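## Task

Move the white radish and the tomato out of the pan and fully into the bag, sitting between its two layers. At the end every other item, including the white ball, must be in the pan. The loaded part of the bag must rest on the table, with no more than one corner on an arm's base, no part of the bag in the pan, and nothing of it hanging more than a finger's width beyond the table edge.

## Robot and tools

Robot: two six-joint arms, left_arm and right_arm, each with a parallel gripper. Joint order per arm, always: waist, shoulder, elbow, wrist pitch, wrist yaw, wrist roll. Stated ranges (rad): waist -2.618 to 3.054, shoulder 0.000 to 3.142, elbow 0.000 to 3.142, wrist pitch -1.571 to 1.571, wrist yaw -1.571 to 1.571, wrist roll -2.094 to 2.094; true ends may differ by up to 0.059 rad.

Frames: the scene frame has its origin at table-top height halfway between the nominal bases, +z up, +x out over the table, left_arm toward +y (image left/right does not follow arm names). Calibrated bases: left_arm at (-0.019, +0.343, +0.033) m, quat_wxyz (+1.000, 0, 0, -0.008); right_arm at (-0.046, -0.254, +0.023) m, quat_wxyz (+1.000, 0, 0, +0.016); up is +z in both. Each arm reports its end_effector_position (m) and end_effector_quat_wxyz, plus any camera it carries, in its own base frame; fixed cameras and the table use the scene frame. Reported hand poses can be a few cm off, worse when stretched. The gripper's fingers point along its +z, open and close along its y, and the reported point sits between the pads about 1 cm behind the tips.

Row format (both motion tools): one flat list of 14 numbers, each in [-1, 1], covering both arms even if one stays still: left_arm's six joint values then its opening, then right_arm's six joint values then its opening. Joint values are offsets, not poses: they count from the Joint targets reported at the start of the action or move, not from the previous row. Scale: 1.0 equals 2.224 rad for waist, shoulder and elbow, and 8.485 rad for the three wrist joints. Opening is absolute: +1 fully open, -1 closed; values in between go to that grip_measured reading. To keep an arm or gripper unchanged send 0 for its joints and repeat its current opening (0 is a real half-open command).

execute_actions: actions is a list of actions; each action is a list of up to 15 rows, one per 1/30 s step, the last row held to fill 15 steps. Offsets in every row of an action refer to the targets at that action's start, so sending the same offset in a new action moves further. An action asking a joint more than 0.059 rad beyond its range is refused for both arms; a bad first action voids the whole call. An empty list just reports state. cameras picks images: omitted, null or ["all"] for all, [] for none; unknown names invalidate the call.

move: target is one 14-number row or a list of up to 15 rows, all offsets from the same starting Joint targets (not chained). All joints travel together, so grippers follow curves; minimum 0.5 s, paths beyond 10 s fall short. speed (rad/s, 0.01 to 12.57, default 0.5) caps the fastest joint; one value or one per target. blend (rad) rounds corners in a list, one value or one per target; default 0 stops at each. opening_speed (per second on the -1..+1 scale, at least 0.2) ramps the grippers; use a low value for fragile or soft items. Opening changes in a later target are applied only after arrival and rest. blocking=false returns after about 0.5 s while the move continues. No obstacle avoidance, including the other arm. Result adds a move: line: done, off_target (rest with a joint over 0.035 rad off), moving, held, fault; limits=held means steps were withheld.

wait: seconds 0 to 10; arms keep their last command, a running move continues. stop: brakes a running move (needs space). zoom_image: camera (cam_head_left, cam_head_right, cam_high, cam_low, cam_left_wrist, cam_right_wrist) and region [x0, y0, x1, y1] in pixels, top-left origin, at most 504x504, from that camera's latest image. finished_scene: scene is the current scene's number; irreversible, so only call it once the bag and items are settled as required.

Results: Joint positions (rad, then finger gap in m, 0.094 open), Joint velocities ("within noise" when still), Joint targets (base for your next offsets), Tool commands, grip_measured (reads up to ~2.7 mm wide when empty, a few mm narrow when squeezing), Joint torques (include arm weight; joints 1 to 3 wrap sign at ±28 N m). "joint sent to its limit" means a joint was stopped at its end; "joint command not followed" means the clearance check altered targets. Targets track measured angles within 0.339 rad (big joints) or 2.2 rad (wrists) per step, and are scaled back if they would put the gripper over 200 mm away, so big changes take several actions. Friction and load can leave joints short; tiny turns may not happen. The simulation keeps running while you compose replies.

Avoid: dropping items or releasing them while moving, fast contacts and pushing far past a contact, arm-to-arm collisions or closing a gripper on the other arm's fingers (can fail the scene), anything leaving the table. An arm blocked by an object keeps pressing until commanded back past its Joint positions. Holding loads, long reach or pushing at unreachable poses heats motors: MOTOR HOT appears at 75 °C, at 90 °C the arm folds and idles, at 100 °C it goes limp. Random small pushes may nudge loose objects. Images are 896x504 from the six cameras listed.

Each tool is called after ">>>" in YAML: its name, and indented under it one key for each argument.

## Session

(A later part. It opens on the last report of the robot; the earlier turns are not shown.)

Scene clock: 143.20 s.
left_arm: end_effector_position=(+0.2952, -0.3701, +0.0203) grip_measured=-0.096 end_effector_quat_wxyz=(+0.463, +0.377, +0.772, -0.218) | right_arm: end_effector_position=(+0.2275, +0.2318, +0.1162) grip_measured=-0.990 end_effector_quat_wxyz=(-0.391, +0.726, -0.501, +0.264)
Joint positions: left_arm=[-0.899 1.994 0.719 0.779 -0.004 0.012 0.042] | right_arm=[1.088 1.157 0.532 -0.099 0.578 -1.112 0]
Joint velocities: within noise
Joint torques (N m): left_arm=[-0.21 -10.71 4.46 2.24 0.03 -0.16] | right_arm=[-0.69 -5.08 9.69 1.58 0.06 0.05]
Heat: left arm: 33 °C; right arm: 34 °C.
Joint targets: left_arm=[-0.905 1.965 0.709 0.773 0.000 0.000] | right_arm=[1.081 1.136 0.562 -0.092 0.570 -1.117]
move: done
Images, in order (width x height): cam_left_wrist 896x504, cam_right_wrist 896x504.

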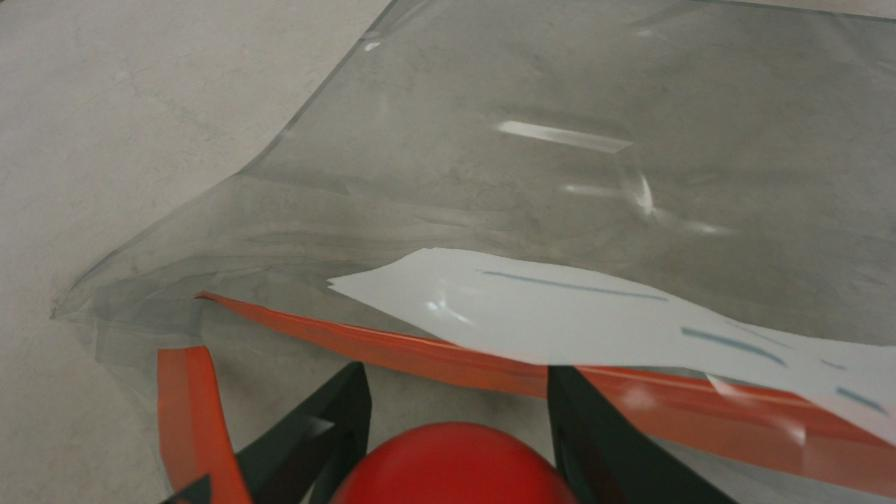

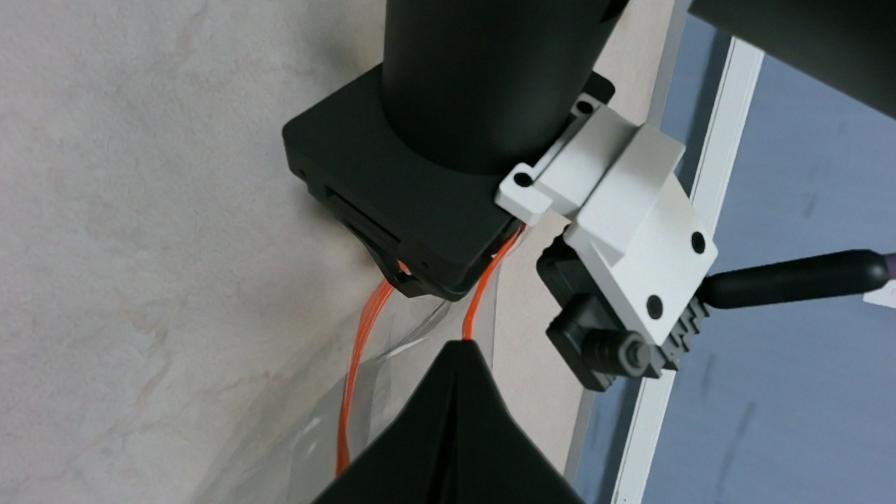

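>>> move:
  target:
    - [0,-0.2001,-0.2447,0.0097,0,0,-0.1,0,0,0,0,0,0,-1]
    - [0,-0.344,-0.1614,-0.0675,0,0,-0.1,0,0,0,0,0,0,-1]
    - [0.15,-0.2203,0.2347,-0.2038,0,0,-0.1,0,0,0,0,0,0,-1]
    - [0.5027,-0.2203,0.2347,-0.2038,0,0.0252,-0.1,0,0,0,0,0,0,-1]
  speed: [0.4,0.5,0.6,0.6]
  blend: [0.05,0.1,0.1,0]
  cameras: ["cam_left_wrist","cam_right_wrist","cam_head_left"]

Scene clock: 150.33 s.
left_arm: end_effector_position=(+0.3257, +0.0710, +0.1439) grip_measured=-0.091 end_effector_quat_wxyz=(+0.182, -0.006, +0.982, +0.040) | right_arm: end_effector_position=(+0.2275, +0.2318, +0.1162) grip_measured=-0.990 end_effector_quat_wxyz=(-0.391, +0.726, -0.501, +0.264)
Joint positions: left_arm=[0.212 1.461 1.209 -0.943 -0.005 0.201 0.043] | right_arm=[1.088 1.157 0.532 -0.099 0.578 -1.112 0]
Joint velocities: within noise
Joint torques (N m): left_arm=[0.32 -4.71 9.92 1.09 0.06 0.06] | right_arm=[-0.69 -5.07 9.7 1.58 0.07 0.06]
Heat: left arm: 33 °C; right arm: 35 °C.
Joint targets: left_arm=[0.214 1.475 1.231 -0.956 0.000 0.214] | right_arm=[1.081 1.136 0.562 -0.092 0.570 -1.117]
move: done
Images, in order (width x height): cam_head_left 896x504, cam_left_wrist 896x504, cam_right_wrist 896x504.

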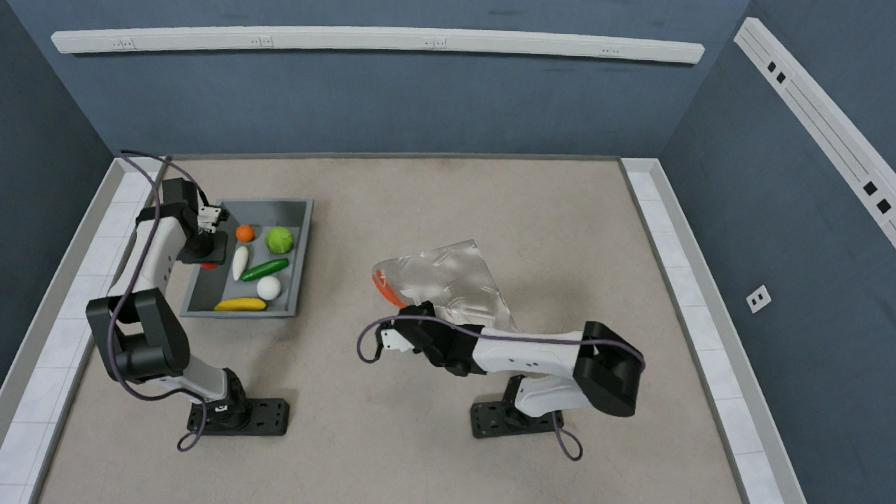

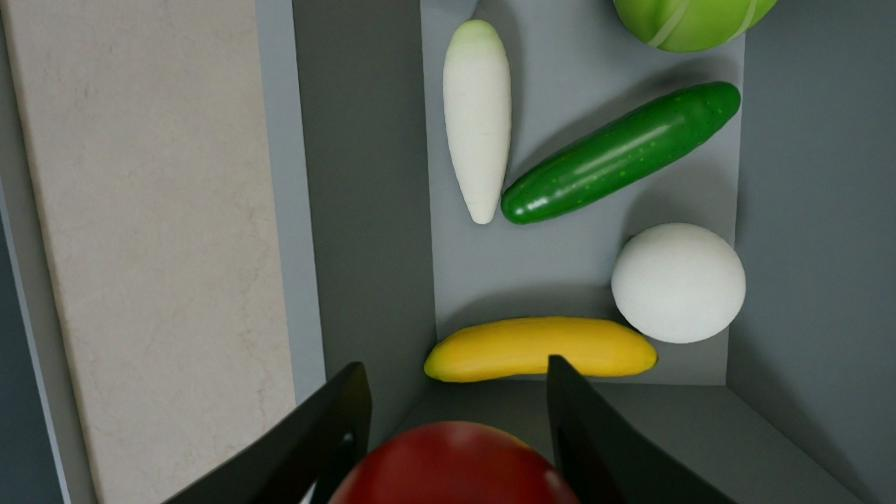

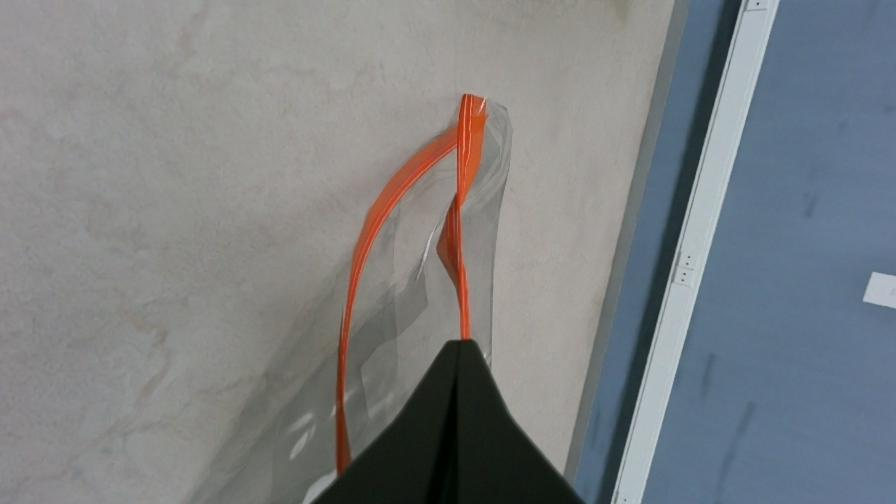

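>>> move:
  target:
    - [0.01,0.135,-0.08,0.033,0,0,-0.1,0,0,0,0,0,0,-1]
    - [0.01,0.155,-0.108,0.0395,0,0,-0.1,0,0,0,0,0,0,-1]
  speed: [0.4,0.15]
  cameras: ["cam_left_wrist"]

Scene clock: 152.70 s.
left_arm: end_effector_position=(+0.3225, +0.0762, -0.0059) grip_measured=-0.096 end_effector_quat_wxyz=(+0.073, -0.014, +0.997, +0.018) | right_arm: end_effector_position=(+0.2275, +0.2318, +0.1162) grip_measured=-0.990 end_effector_quat_wxyz=(-0.391, +0.726, -0.501, +0.264)
Joint positions: left_arm=[0.229 1.801 1.004 -0.623 -0.005 0.202 0.042] | right_arm=[1.088 1.157 0.532 -0.099 0.578 -1.112 0]
Joint velocities: within noise
Joint torques (N m): left_arm=[0.73 -6.15 5 0.77 0.05 0.07] | right_arm=[-0.72 -5.08 9.68 1.58 0.07 0.05]
Heat: left arm: 33 °C; right arm: 35 °C.
Joint targets: left_arm=[0.236 1.820 0.991 -0.621 0.000 0.214] | right_arm=[1.081 1.136 0.562 -0.092 0.570 -1.117]
move: done
Images, in order (width x height): cam_left_wrist 896x504.

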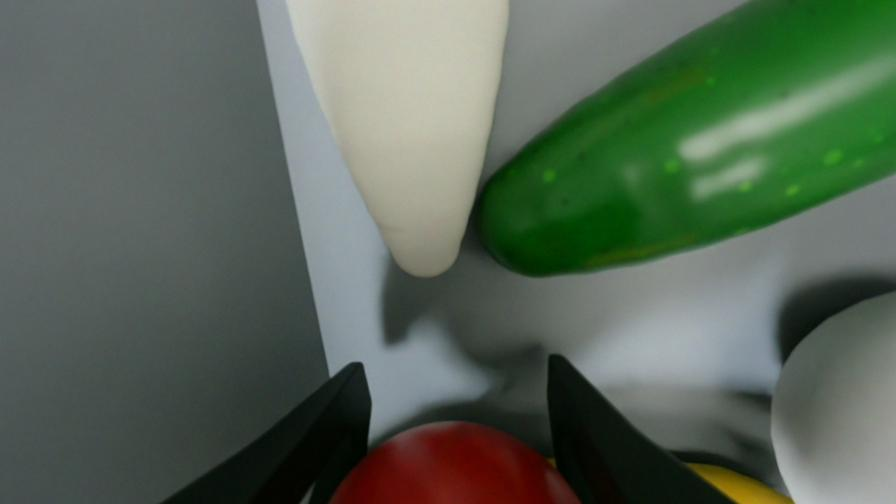

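>>> move:
  target:
    - [0,0.0175,0.0387,-0.0055,0,0,-0.1,0,0,0,0,0,0,-1]
    - [0,0.0175,0.0387,-0.0055,0,0,0.5,0,0,0,0,0,0,-1]
  speed: [0.15,0.1]
  opening_speed: 0.25
  cameras: ["cam_left_wrist"]

Scene clock: 156.97 s.
left_arm: end_effector_position=(+0.3298, +0.0779, -0.0060) grip_measured=+0.498 end_effector_quat_wxyz=(+0.064, -0.014, +0.998, +0.016) | right_arm: end_effector_position=(+0.2275, +0.2318, +0.1162) grip_measured=-0.990 end_effector_quat_wxyz=(-0.391, +0.726, -0.501, +0.264)
Joint positions: left_arm=[0.229 1.841 1.058 -0.656 -0.005 0.202 0.07] | right_arm=[1.088 1.157 0.532 -0.099 0.578 -1.112 0]
Joint velocities: within noise
Joint torques (N m): left_arm=[0.73 -6.57 8.16 0.58 0.07 0.06] | right_arm=[-0.68 -5.05 9.68 1.58 0.06 0.05]
Heat: left arm: 32 °C; right arm: 36 °C.
Joint targets: left_arm=[0.236 1.859 1.077 -0.668 0.000 0.214] | right_arm=[1.081 1.136 0.562 -0.092 0.570 -1.117]
move: done
Images, in order (width x height): cam_left_wrist 896x504.

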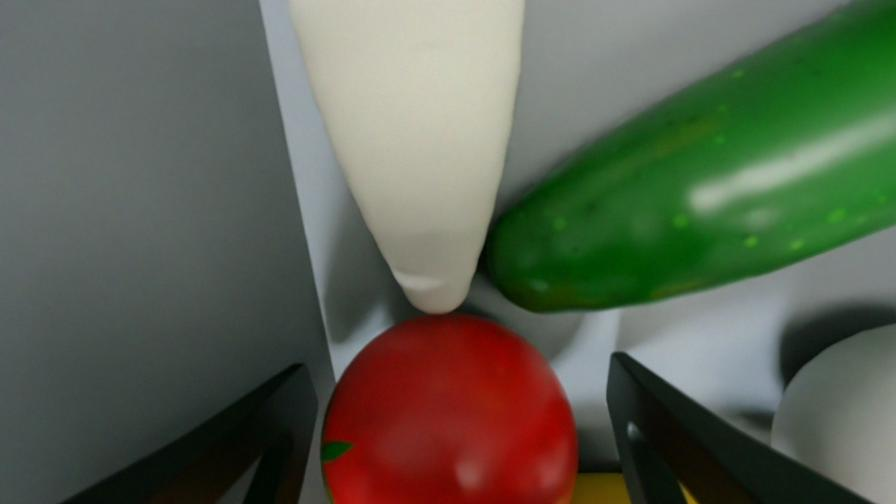

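>>> move:
  target:
    - [0,-0.1727,0.0692,-0.0339,0,0,0.5,0,0,0,0,0,0,-1]
    - [-0.4748,-0.1727,0.0692,-0.0339,0,-0.12,0.5,0,0,0,0,0,0,-1]
    - [-0.4748,-0.2963,-0.3269,0.1023,0,-0.2103,0.5,0,0,0,0,0,0,-1]
    - [-0.4748,-0.107,-0.4442,0.218,0,-0.2103,0.3,0,0,0,0,0,0,-1]
  speed: [0.4,0.7,0.7,0.5]
  blend: [0.05,0.1,0.1,0]

>>> zoom_image:
  camera: "cam_head_left"
  region: [330, 200, 530, 370]

Scene clock: 164.97 s.
left_arm: end_effector_position=(+0.2314, -0.2445, +0.0553) grip_measured=+0.302 end_effector_quat_wxyz=(+0.219, -0.297, +0.759, -0.536) | right_arm: end_effector_position=(+0.2275, +0.2318, +0.1162) grip_measured=-0.990 end_effector_quat_wxyz=(-0.391, +0.726, -0.501, +0.264)
Joint positions: left_arm=[-0.815 1.61 0.097 1.177 -0.005 -1.559 0.061] | right_arm=[1.088 1.157 0.532 -0.099 0.578 -1.112 0]
Joint velocities: within noise
Joint torques (N m): left_arm=[-0.08 -3.07 3.28 2.43 0.02 -0.09] | right_arm=[-0.7 -5.05 9.66 1.58 0.07 0.05]
Heat: left arm: 32 °C; right arm: 36 °C.
Joint targets: left_arm=[-0.820 1.621 0.089 1.182 0.000 -1.570] | right_arm=[1.081 1.136 0.562 -0.092 0.570 -1.117]
move: done

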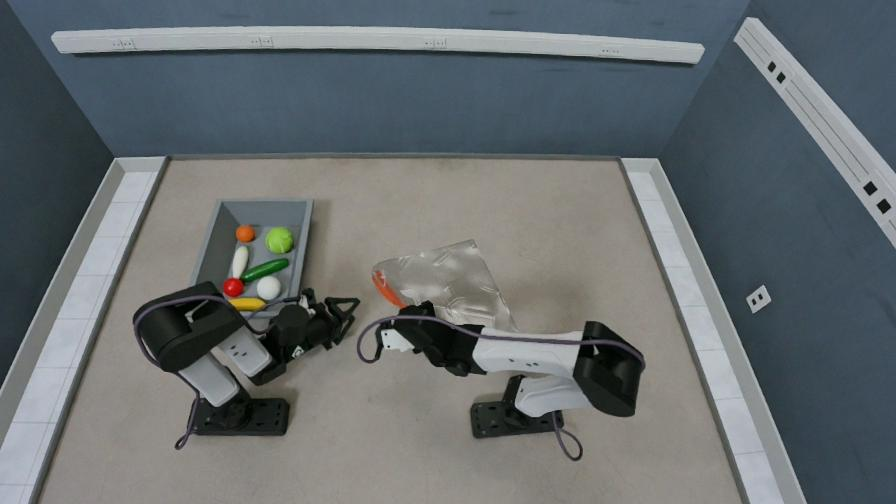

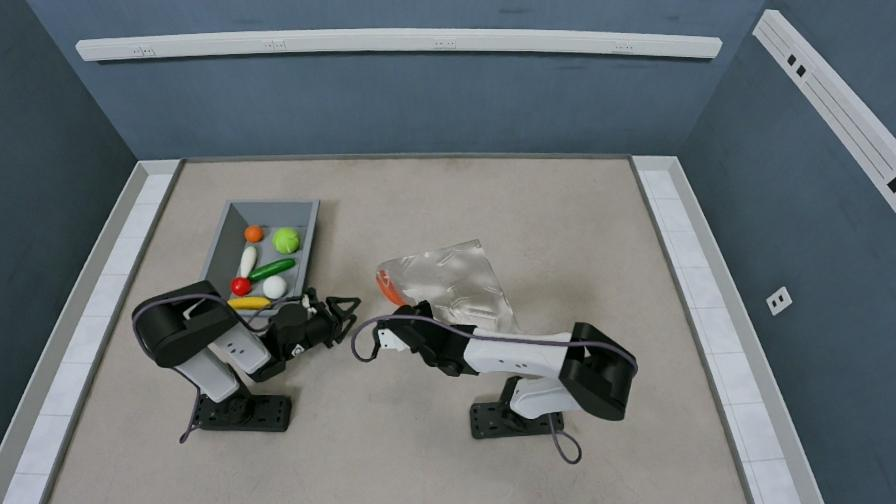

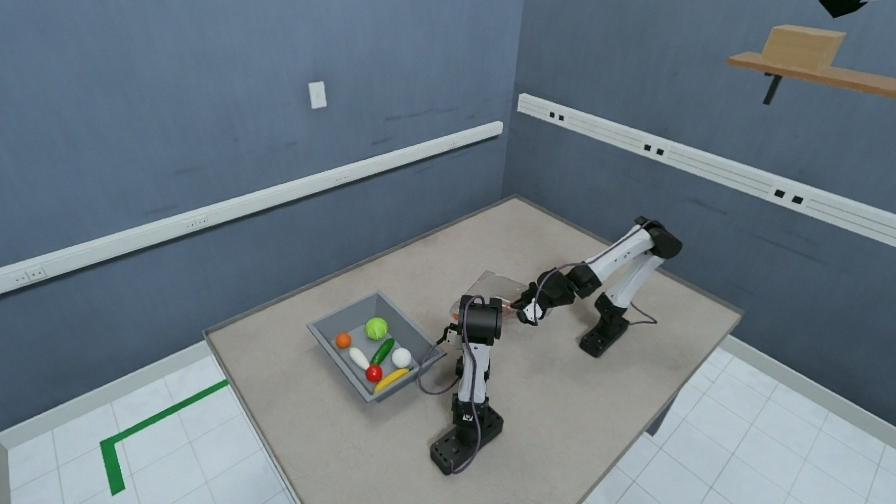

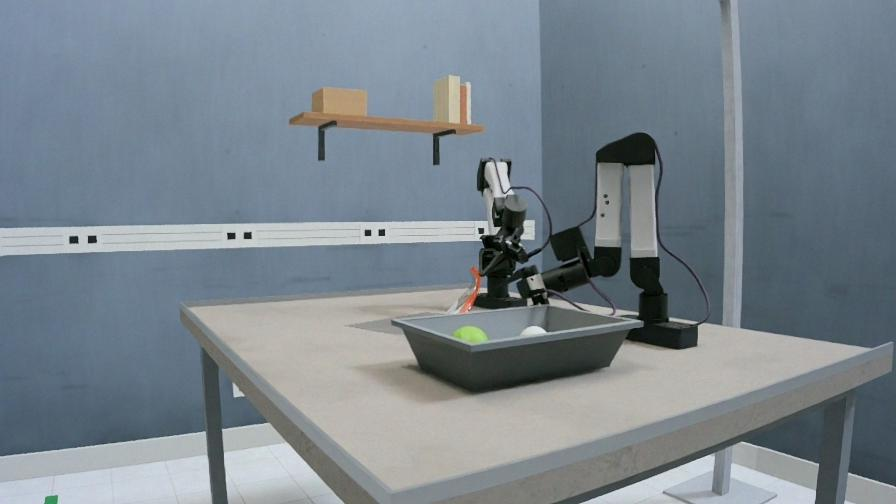

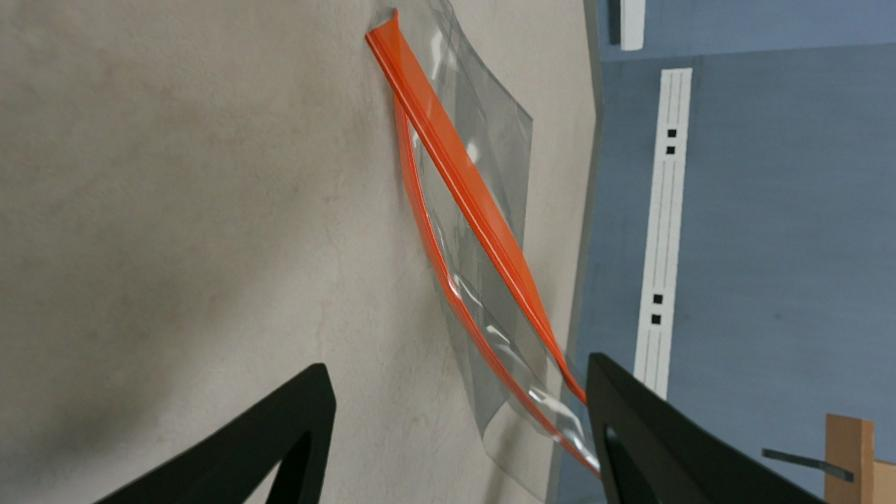

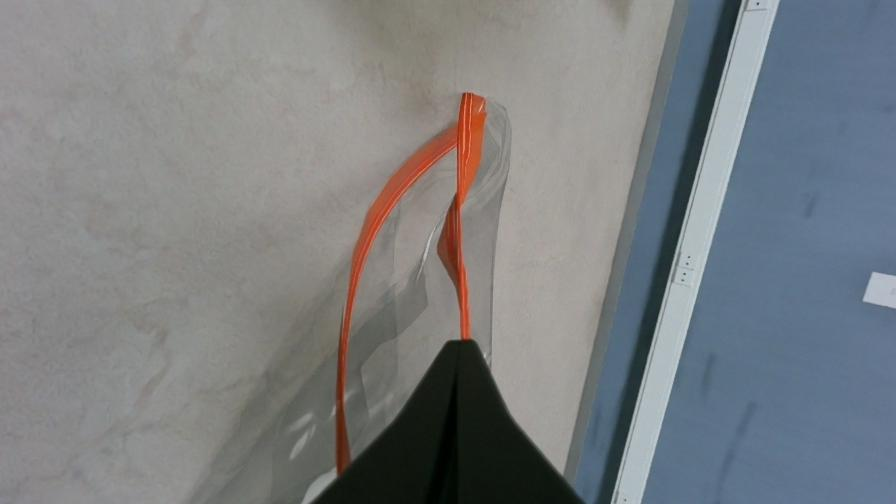

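Scaled by 2.520 from the camera's 896x504 image, which has a finer 1280x720 frame.

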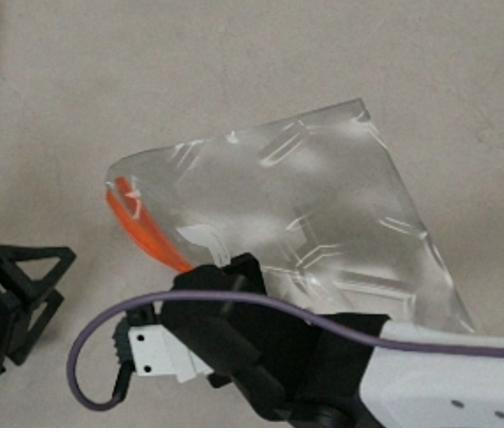

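>>> move:
  target: [0.018,0.0274,0.106,-0.0209,0,0,0.3,0,0,0,0,0,0,-1]
  speed: 0.25
  cameras: ["cam_left_wrist","cam_right_wrist"]

Scene clock: 167.47 s.
left_arm: end_effector_position=(+0.2748, -0.2744, +0.0688) grip_measured=+0.302 end_effector_quat_wxyz=(+0.226, -0.308, +0.755, -0.533) | right_arm: end_effector_position=(+0.2275, +0.2318, +0.1162) grip_measured=-0.990 end_effector_quat_wxyz=(-0.391, +0.726, -0.501, +0.264)
Joint positions: left_arm=[-0.787 1.667 0.311 1.022 -0.005 -1.559 0.061] | right_arm=[1.088 1.157 0.532 -0.099 0.578 -1.112 0]
Joint velocities: within noise
Joint torques (N m): left_arm=[0.72 -4.19 6.39 2.18 0.02 -0.09] | right_arm=[-0.69 -5.08 9.7 1.58 0.06 0.05]
Heat: left arm: 33 °C; right arm: 36 °C.
Joint targets: left_arm=[-0.780 1.682 0.325 1.004 0.000 -1.570] | right_arm=[1.081 1.136 0.562 -0.092 0.570 -1.117]
move: done
Images, in order (width x height): cam_left_wrist 896x504, cam_right_wrist 896x504.

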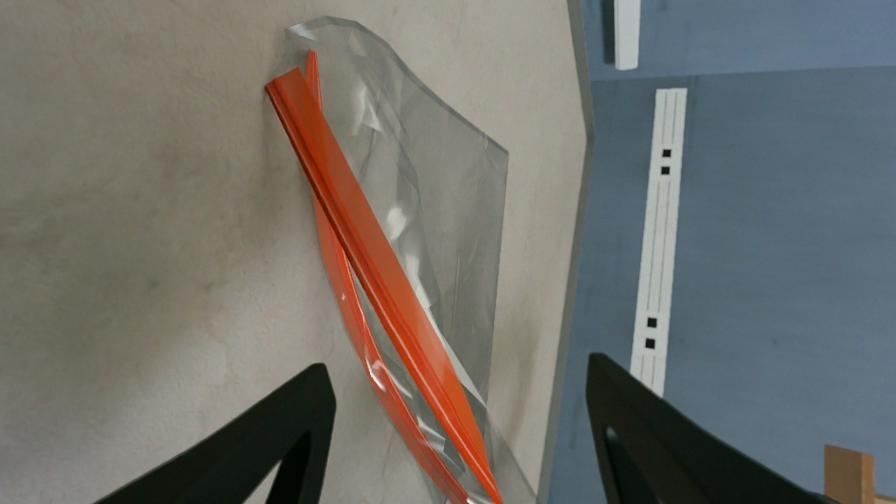

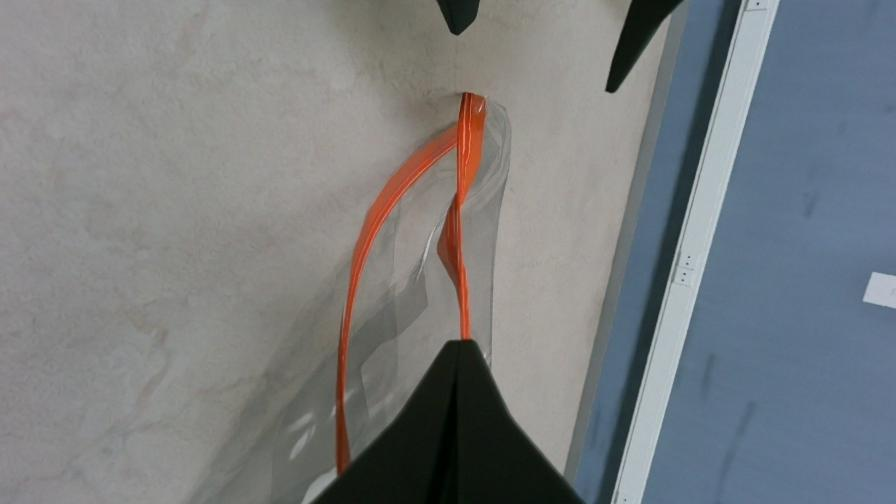

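>>> move:
  target: [0.0,0.0904,0.0796,0.0009,0,0,-0.05,0,0,0,0,0,0,-1]
  speed: 0.2
  opening_speed: 0.5
  cameras: ["cam_left_wrist","cam_right_wrist"]

>>> zoom_image:
  camera: "cam_right_wrist"
  region: [250, 0, 600, 350]

Scene clock: 169.60 s.
left_arm: end_effector_position=(+0.3059, -0.3056, +0.0502) grip_measured=-0.048 end_effector_quat_wxyz=(+0.222, -0.311, +0.761, -0.524) | right_arm: end_effector_position=(+0.2275, +0.2318, +0.1162) grip_measured=-0.990 end_effector_quat_wxyz=(-0.391, +0.726, -0.501, +0.264)
Joint positions: left_arm=[-0.787 1.867 0.486 1.021 -0.005 -1.559 0.045] | right_arm=[1.088 1.157 0.532 -0.099 0.578 -1.112 0]
Joint velocities: within noise
Joint torques (N m): left_arm=[0.72 -5.7 6.41 2.25 0 -0.09] | right_arm=[-0.69 -5.05 9.66 1.58 0.06 0.05]
Heat: left arm: 33 °C; right arm: 36 °C.
Joint targets: left_arm=[-0.780 1.883 0.502 1.012 0.000 -1.571] | right_arm=[1.081 1.136 0.562 -0.092 0.570 -1.117]
move: done
Images, in order (width x height): cam_left_wrist 896x504, cam_right_wrist 896x504.

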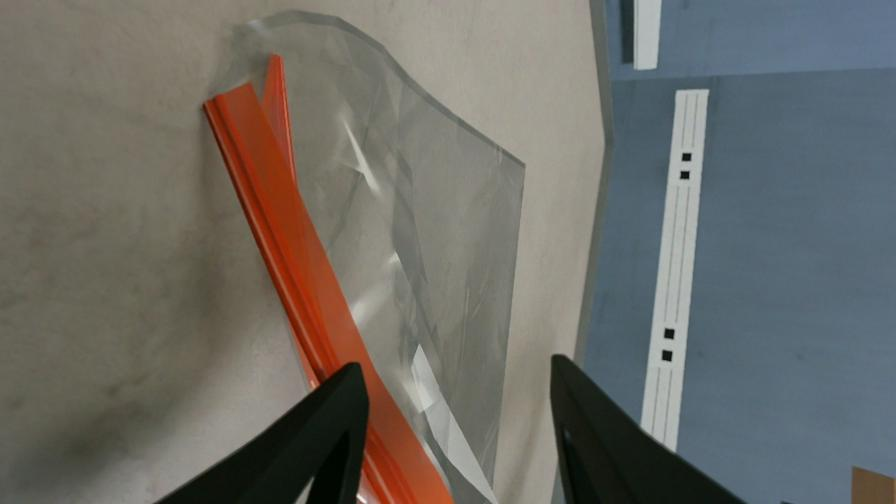

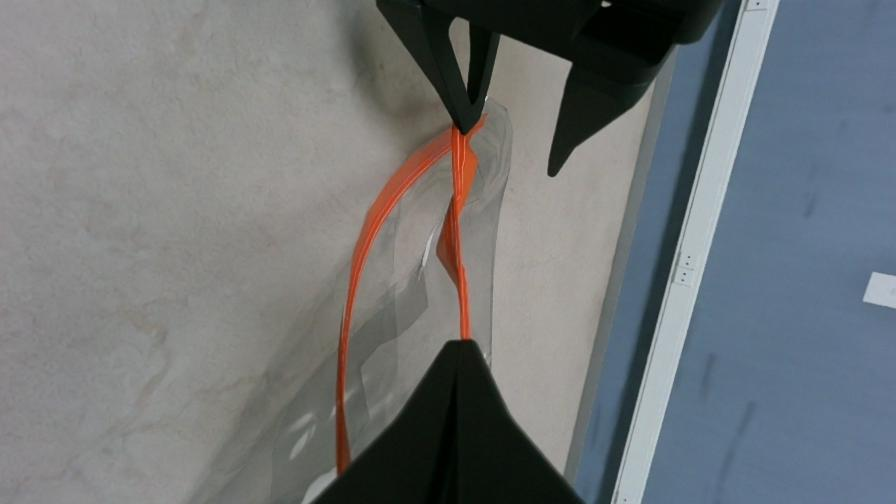

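Scaled by 1.440 from the camera's 896x504 image, which has a finer 1280x720 frame.

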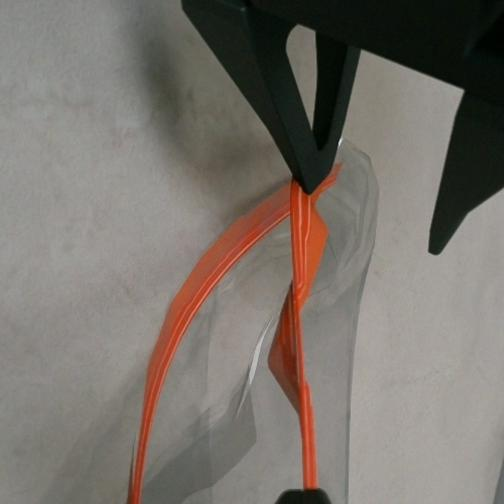

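>>> move:
  target:
    - [0.0,-0.027,-0.0526,0.0098,0,0,0.1,0,0,0,0,0,0,-1]
    - [0.0,0.0189,-0.0526,0.0195,0,0,0.1,0,0,0,0,0,0,-1]
  speed: 0.2
  cameras: ["cam_left_wrist","cam_right_wrist"]

Scene clock: 172.07 s.
left_arm: end_effector_position=(+0.2918, -0.2915, +0.0379) grip_measured=+0.098 end_effector_quat_wxyz=(+0.225, -0.309, +0.757, -0.530) | right_arm: end_effector_position=(+0.2275, +0.2318, +0.1162) grip_measured=-0.990 end_effector_quat_wxyz=(-0.391, +0.726, -0.501, +0.264)
Joint positions: left_arm=[-0.787 1.91 0.393 1.172 -0.005 -1.559 0.052] | right_arm=[1.088 1.157 0.532 -0.099 0.578 -1.112 0]
Joint velocities: within noise
Joint torques (N m): left_arm=[0.73 -5.49 3.15 2.42 0.02 -0.1] | right_arm=[-0.7 -5.05 9.68 1.58 0.06 0.05]
Heat: left arm: 33 °C; right arm: 36 °C.
Joint targets: left_arm=[-0.780 1.925 0.385 1.177 0.000 -1.571] | right_arm=[1.081 1.136 0.562 -0.092 0.570 -1.117]
move: done
Images, in order (width x height): cam_left_wrist 896x504, cam_right_wrist 896x504.

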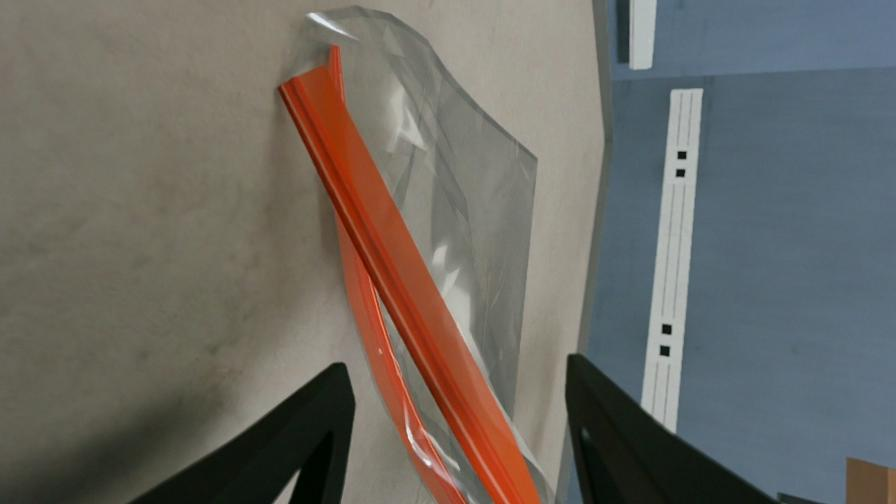

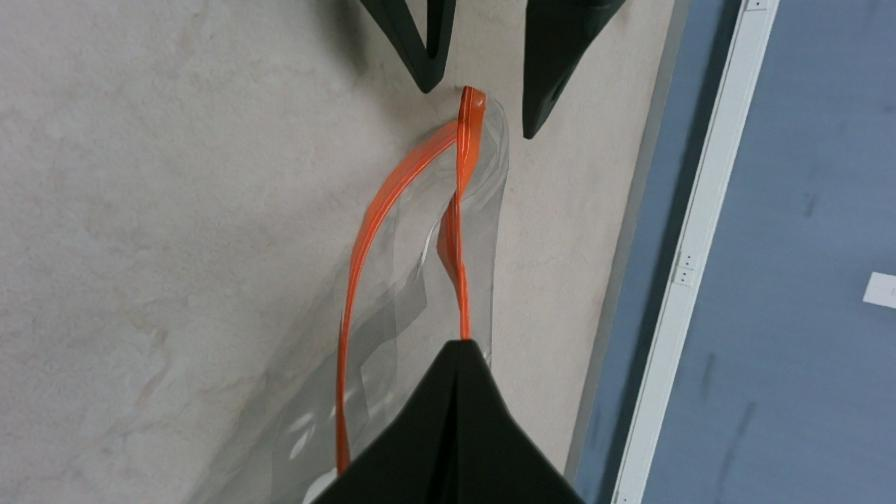

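>>> move:
  target: [0.0,0.031,0.07,-0.0108,0,0,0.1,0,0,0,0,0,0,-1]
  speed: 0.2
  cameras: ["cam_left_wrist","cam_right_wrist"]

>>> zoom_image:
  camera: "cam_right_wrist"
  region: [250, 0, 600, 350]

Scene clock: 173.97 s.
left_arm: end_effector_position=(+0.3145, -0.3142, +0.0367) grip_measured=+0.098 end_effector_quat_wxyz=(+0.224, -0.309, +0.758, -0.529) | right_arm: end_effector_position=(+0.2275, +0.2318, +0.1162) grip_measured=-0.990 end_effector_quat_wxyz=(-0.391, +0.726, -0.501, +0.264)
Joint positions: left_arm=[-0.787 1.976 0.526 1.103 -0.005 -1.559 0.052] | right_arm=[1.088 1.157 0.532 -0.099 0.578 -1.112 0]
Joint velocities: within noise
Joint torques (N m): left_arm=[0.75 -6.16 5.79 2.17 0.02 -0.11] | right_arm=[-0.7 -5.07 9.68 1.58 0.06 0.05]
Heat: left arm: 34 °C; right arm: 36 °C.
Joint targets: left_arm=[-0.780 1.994 0.540 1.086 0.000 -1.571] | right_arm=[1.081 1.136 0.562 -0.092 0.570 -1.117]
move: done
Images, in order (width x height): cam_left_wrist 896x504, cam_right_wrist 896x504.

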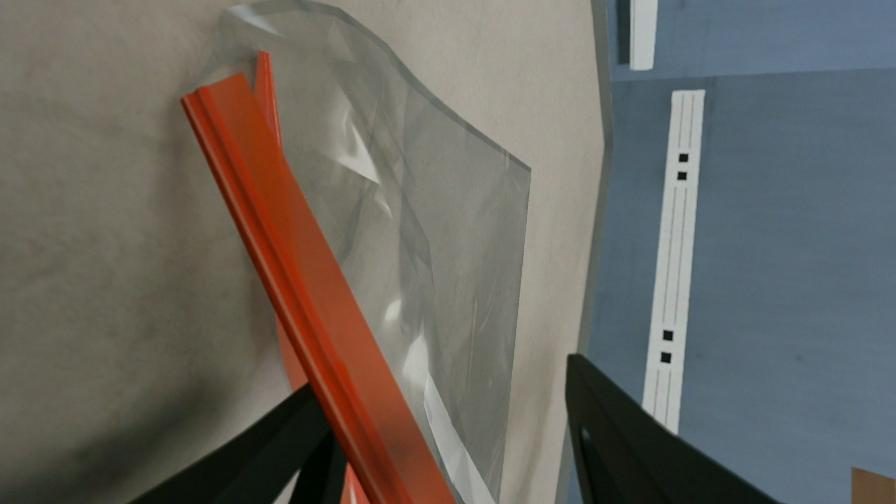

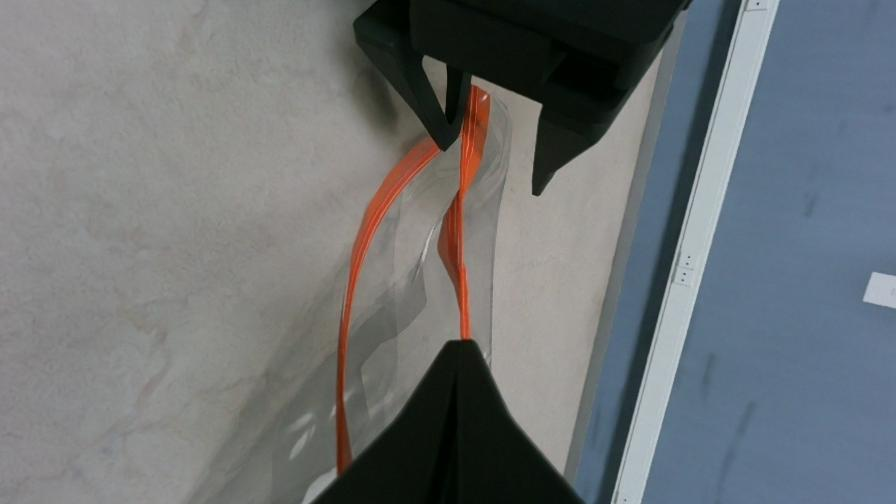

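Scaled by 1.440 from the camera's 896x504 image, which has a finer 1280x720 frame.

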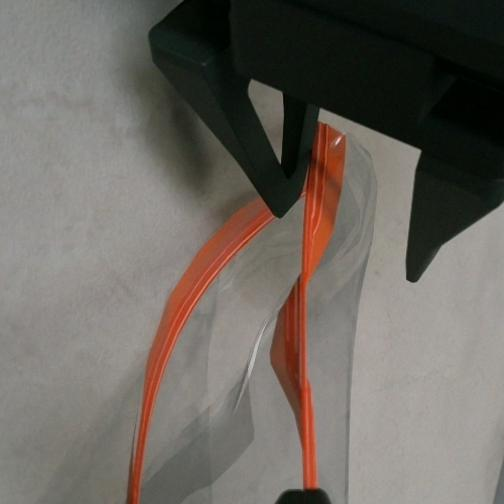

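>>> move:
  target:
    - [0.0,0.0055,0.017,-0.003,0,0,0.1,0,0,0,0,0,0,-1]
    - [0.0,0.0055,0.017,-0.003,0,0,-1,0,0,0,0,0,0,-1]
  speed: 0.2
  opening_speed: 0.6
  cameras: ["cam_left_wrist","cam_right_wrist"]

>>> zoom_image:
  camera: "cam_right_wrist"
  region: [250, 0, 600, 350]

Scene clock: 177.23 s.
left_arm: end_effector_position=(+0.3205, -0.3203, +0.0373) grip_measured=-0.983 end_effector_quat_wxyz=(+0.224, -0.310, +0.758, -0.528) | right_arm: end_effector_position=(+0.2275, +0.2318, +0.1162) grip_measured=-0.990 end_effector_quat_wxyz=(-0.391, +0.726, -0.501, +0.264)
Joint positions: left_arm=[-0.787 1.988 0.563 1.077 -0.005 -1.559 0.001] | right_arm=[1.088 1.157 0.532 -0.099 0.578 -1.112 0]
Joint velocities: within noise
Joint torques (N m): left_arm=[0.7 -6.34 6.06 2.19 0.02 -0.09] | right_arm=[-0.68 -5.08 9.69 1.58 0.06 0.06]
Heat: left arm: 34 °C; right arm: 37 °C.
Joint targets: left_arm=[-0.780 2.006 0.578 1.060 0.000 -1.570] | right_arm=[1.081 1.136 0.562 -0.092 0.570 -1.117]
move: done
Images, in order (width x height): cam_left_wrist 896x504, cam_right_wrist 896x504.

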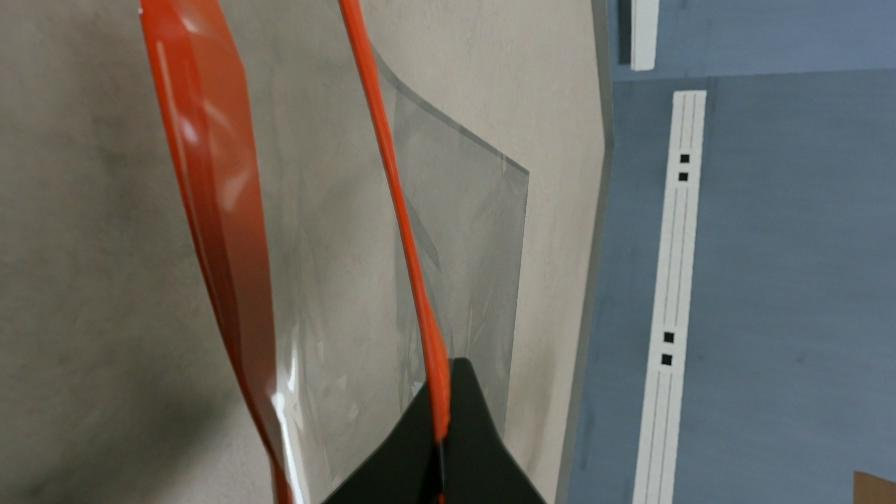

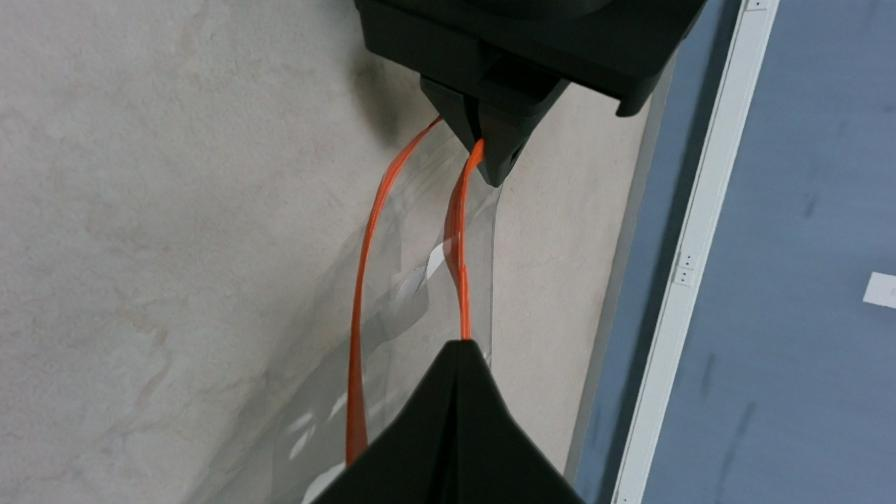

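Scaled by 1.440 from the camera's 896x504 image, which has a finer 1280x720 frame.

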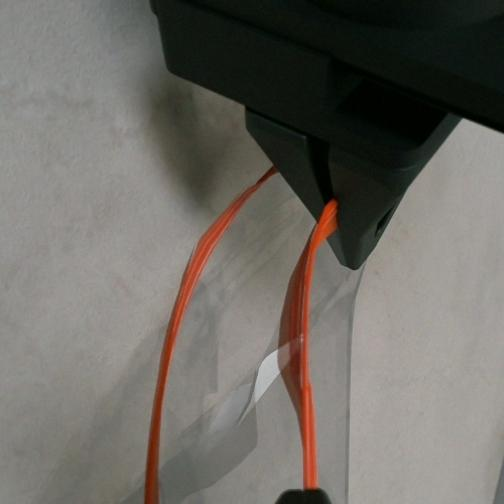

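>>> move:
  target:
    - [0,-0.0854,0.0202,-0.0262,0,0,-1,0,0,0,0,0,0,-1]
    - [0,-0.0854,0.0202,-0.0262,0,0,-1,0,0,0,0,0,0,-0.3]
    - [0,-0.0854,0.0202,-0.0262,0,0,-1,0.099,-0.18,-0.0944,-0.026,0,0,-0.3]
  speed: 0.3
  opening_speed: 0.8

>>> zoom_image:
  camera: "cam_high"
  region: [400, 240, 560, 370]

Scene clock: 182.20 s.
left_arm: end_effector_position=(+0.3235, -0.3222, +0.0663) grip_measured=-0.983 end_effector_quat_wxyz=(+0.220, -0.313, +0.766, -0.517) | right_arm: end_effector_position=(+0.1561, +0.2067, +0.1139) grip_measured=-0.301 end_effector_quat_wxyz=(-0.424, +0.769, -0.424, +0.220)
Joint positions: left_arm=[-0.785 1.839 0.607 0.854 -0.005 -1.559 0.001] | right_arm=[1.294 0.744 0.356 -0.316 0.577 -1.112 0.033]
Joint velocities: within noise
Joint torques (N m): left_arm=[0.61 -9.18 7.3 2.19 0.02 -0.09] | right_arm=[0.65 -1.44 6.83 1.57 0.07 0.06]
Heat: left arm: 35 °C; right arm: 36 °C.
Joint targets: left_arm=[-0.780 1.816 0.623 0.838 0.000 -1.571] | right_arm=[1.301 0.735 0.352 -0.313 0.570 -1.117]
move: done

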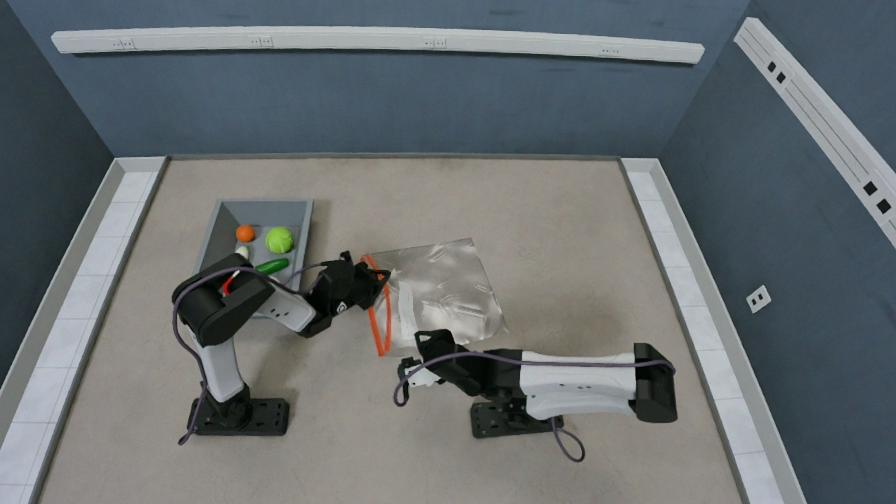

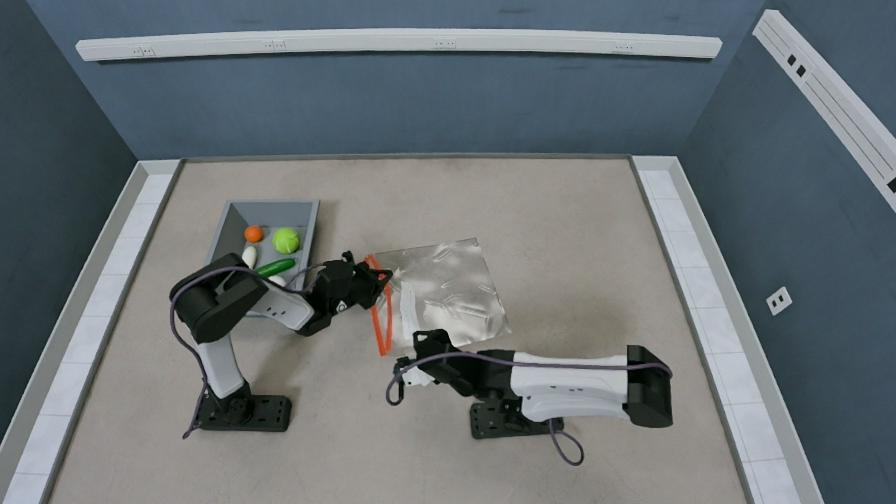

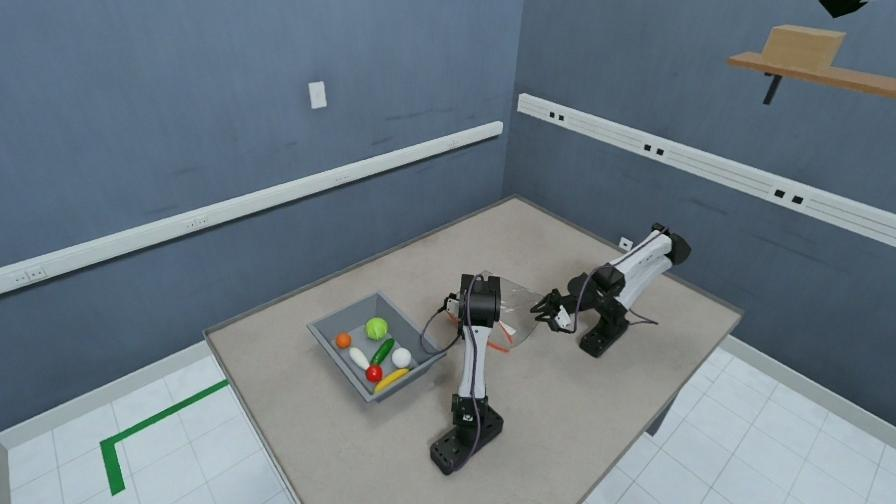

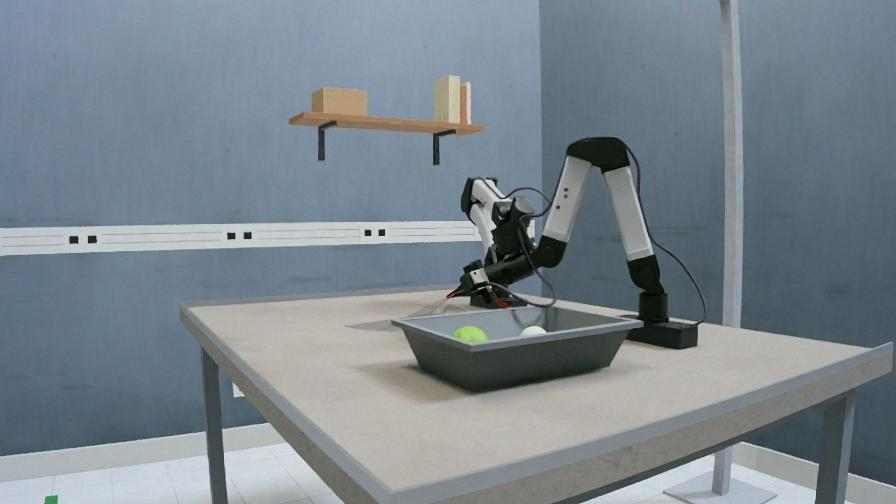

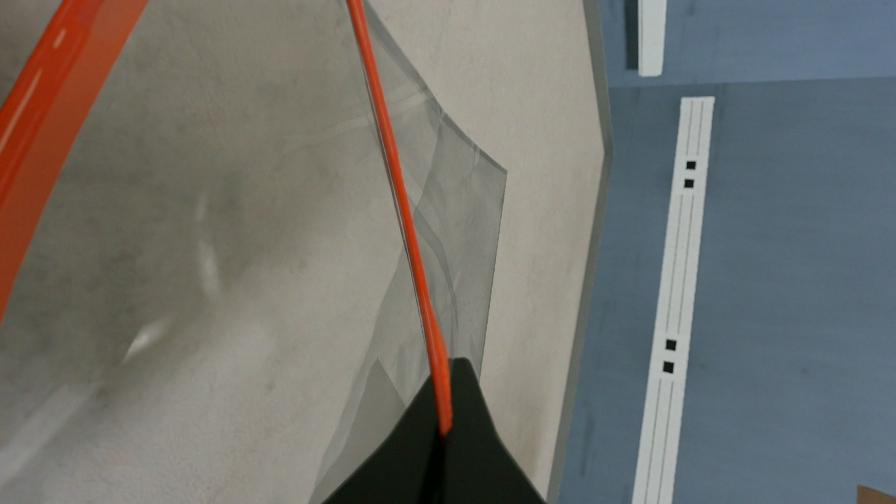

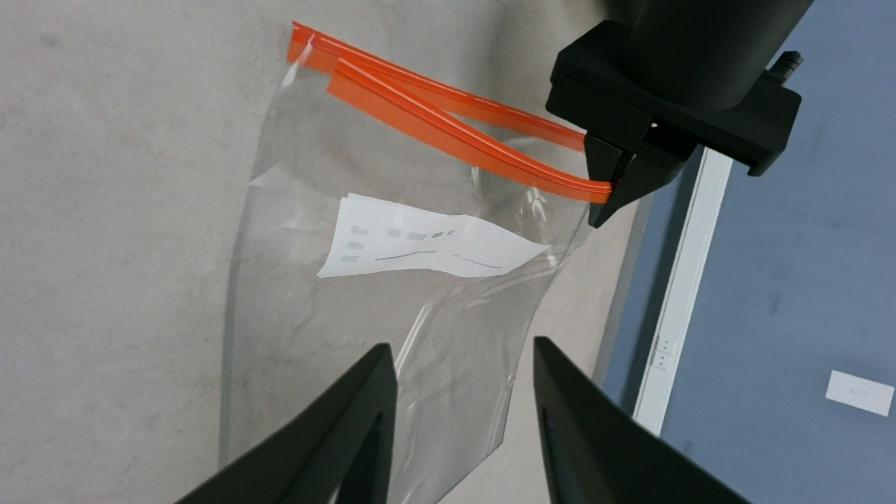

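Scaled by 3.150 from the camera's 896x504 image, which has a finer 1280x720 frame.

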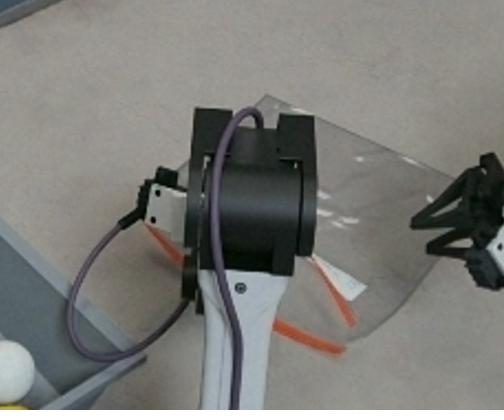

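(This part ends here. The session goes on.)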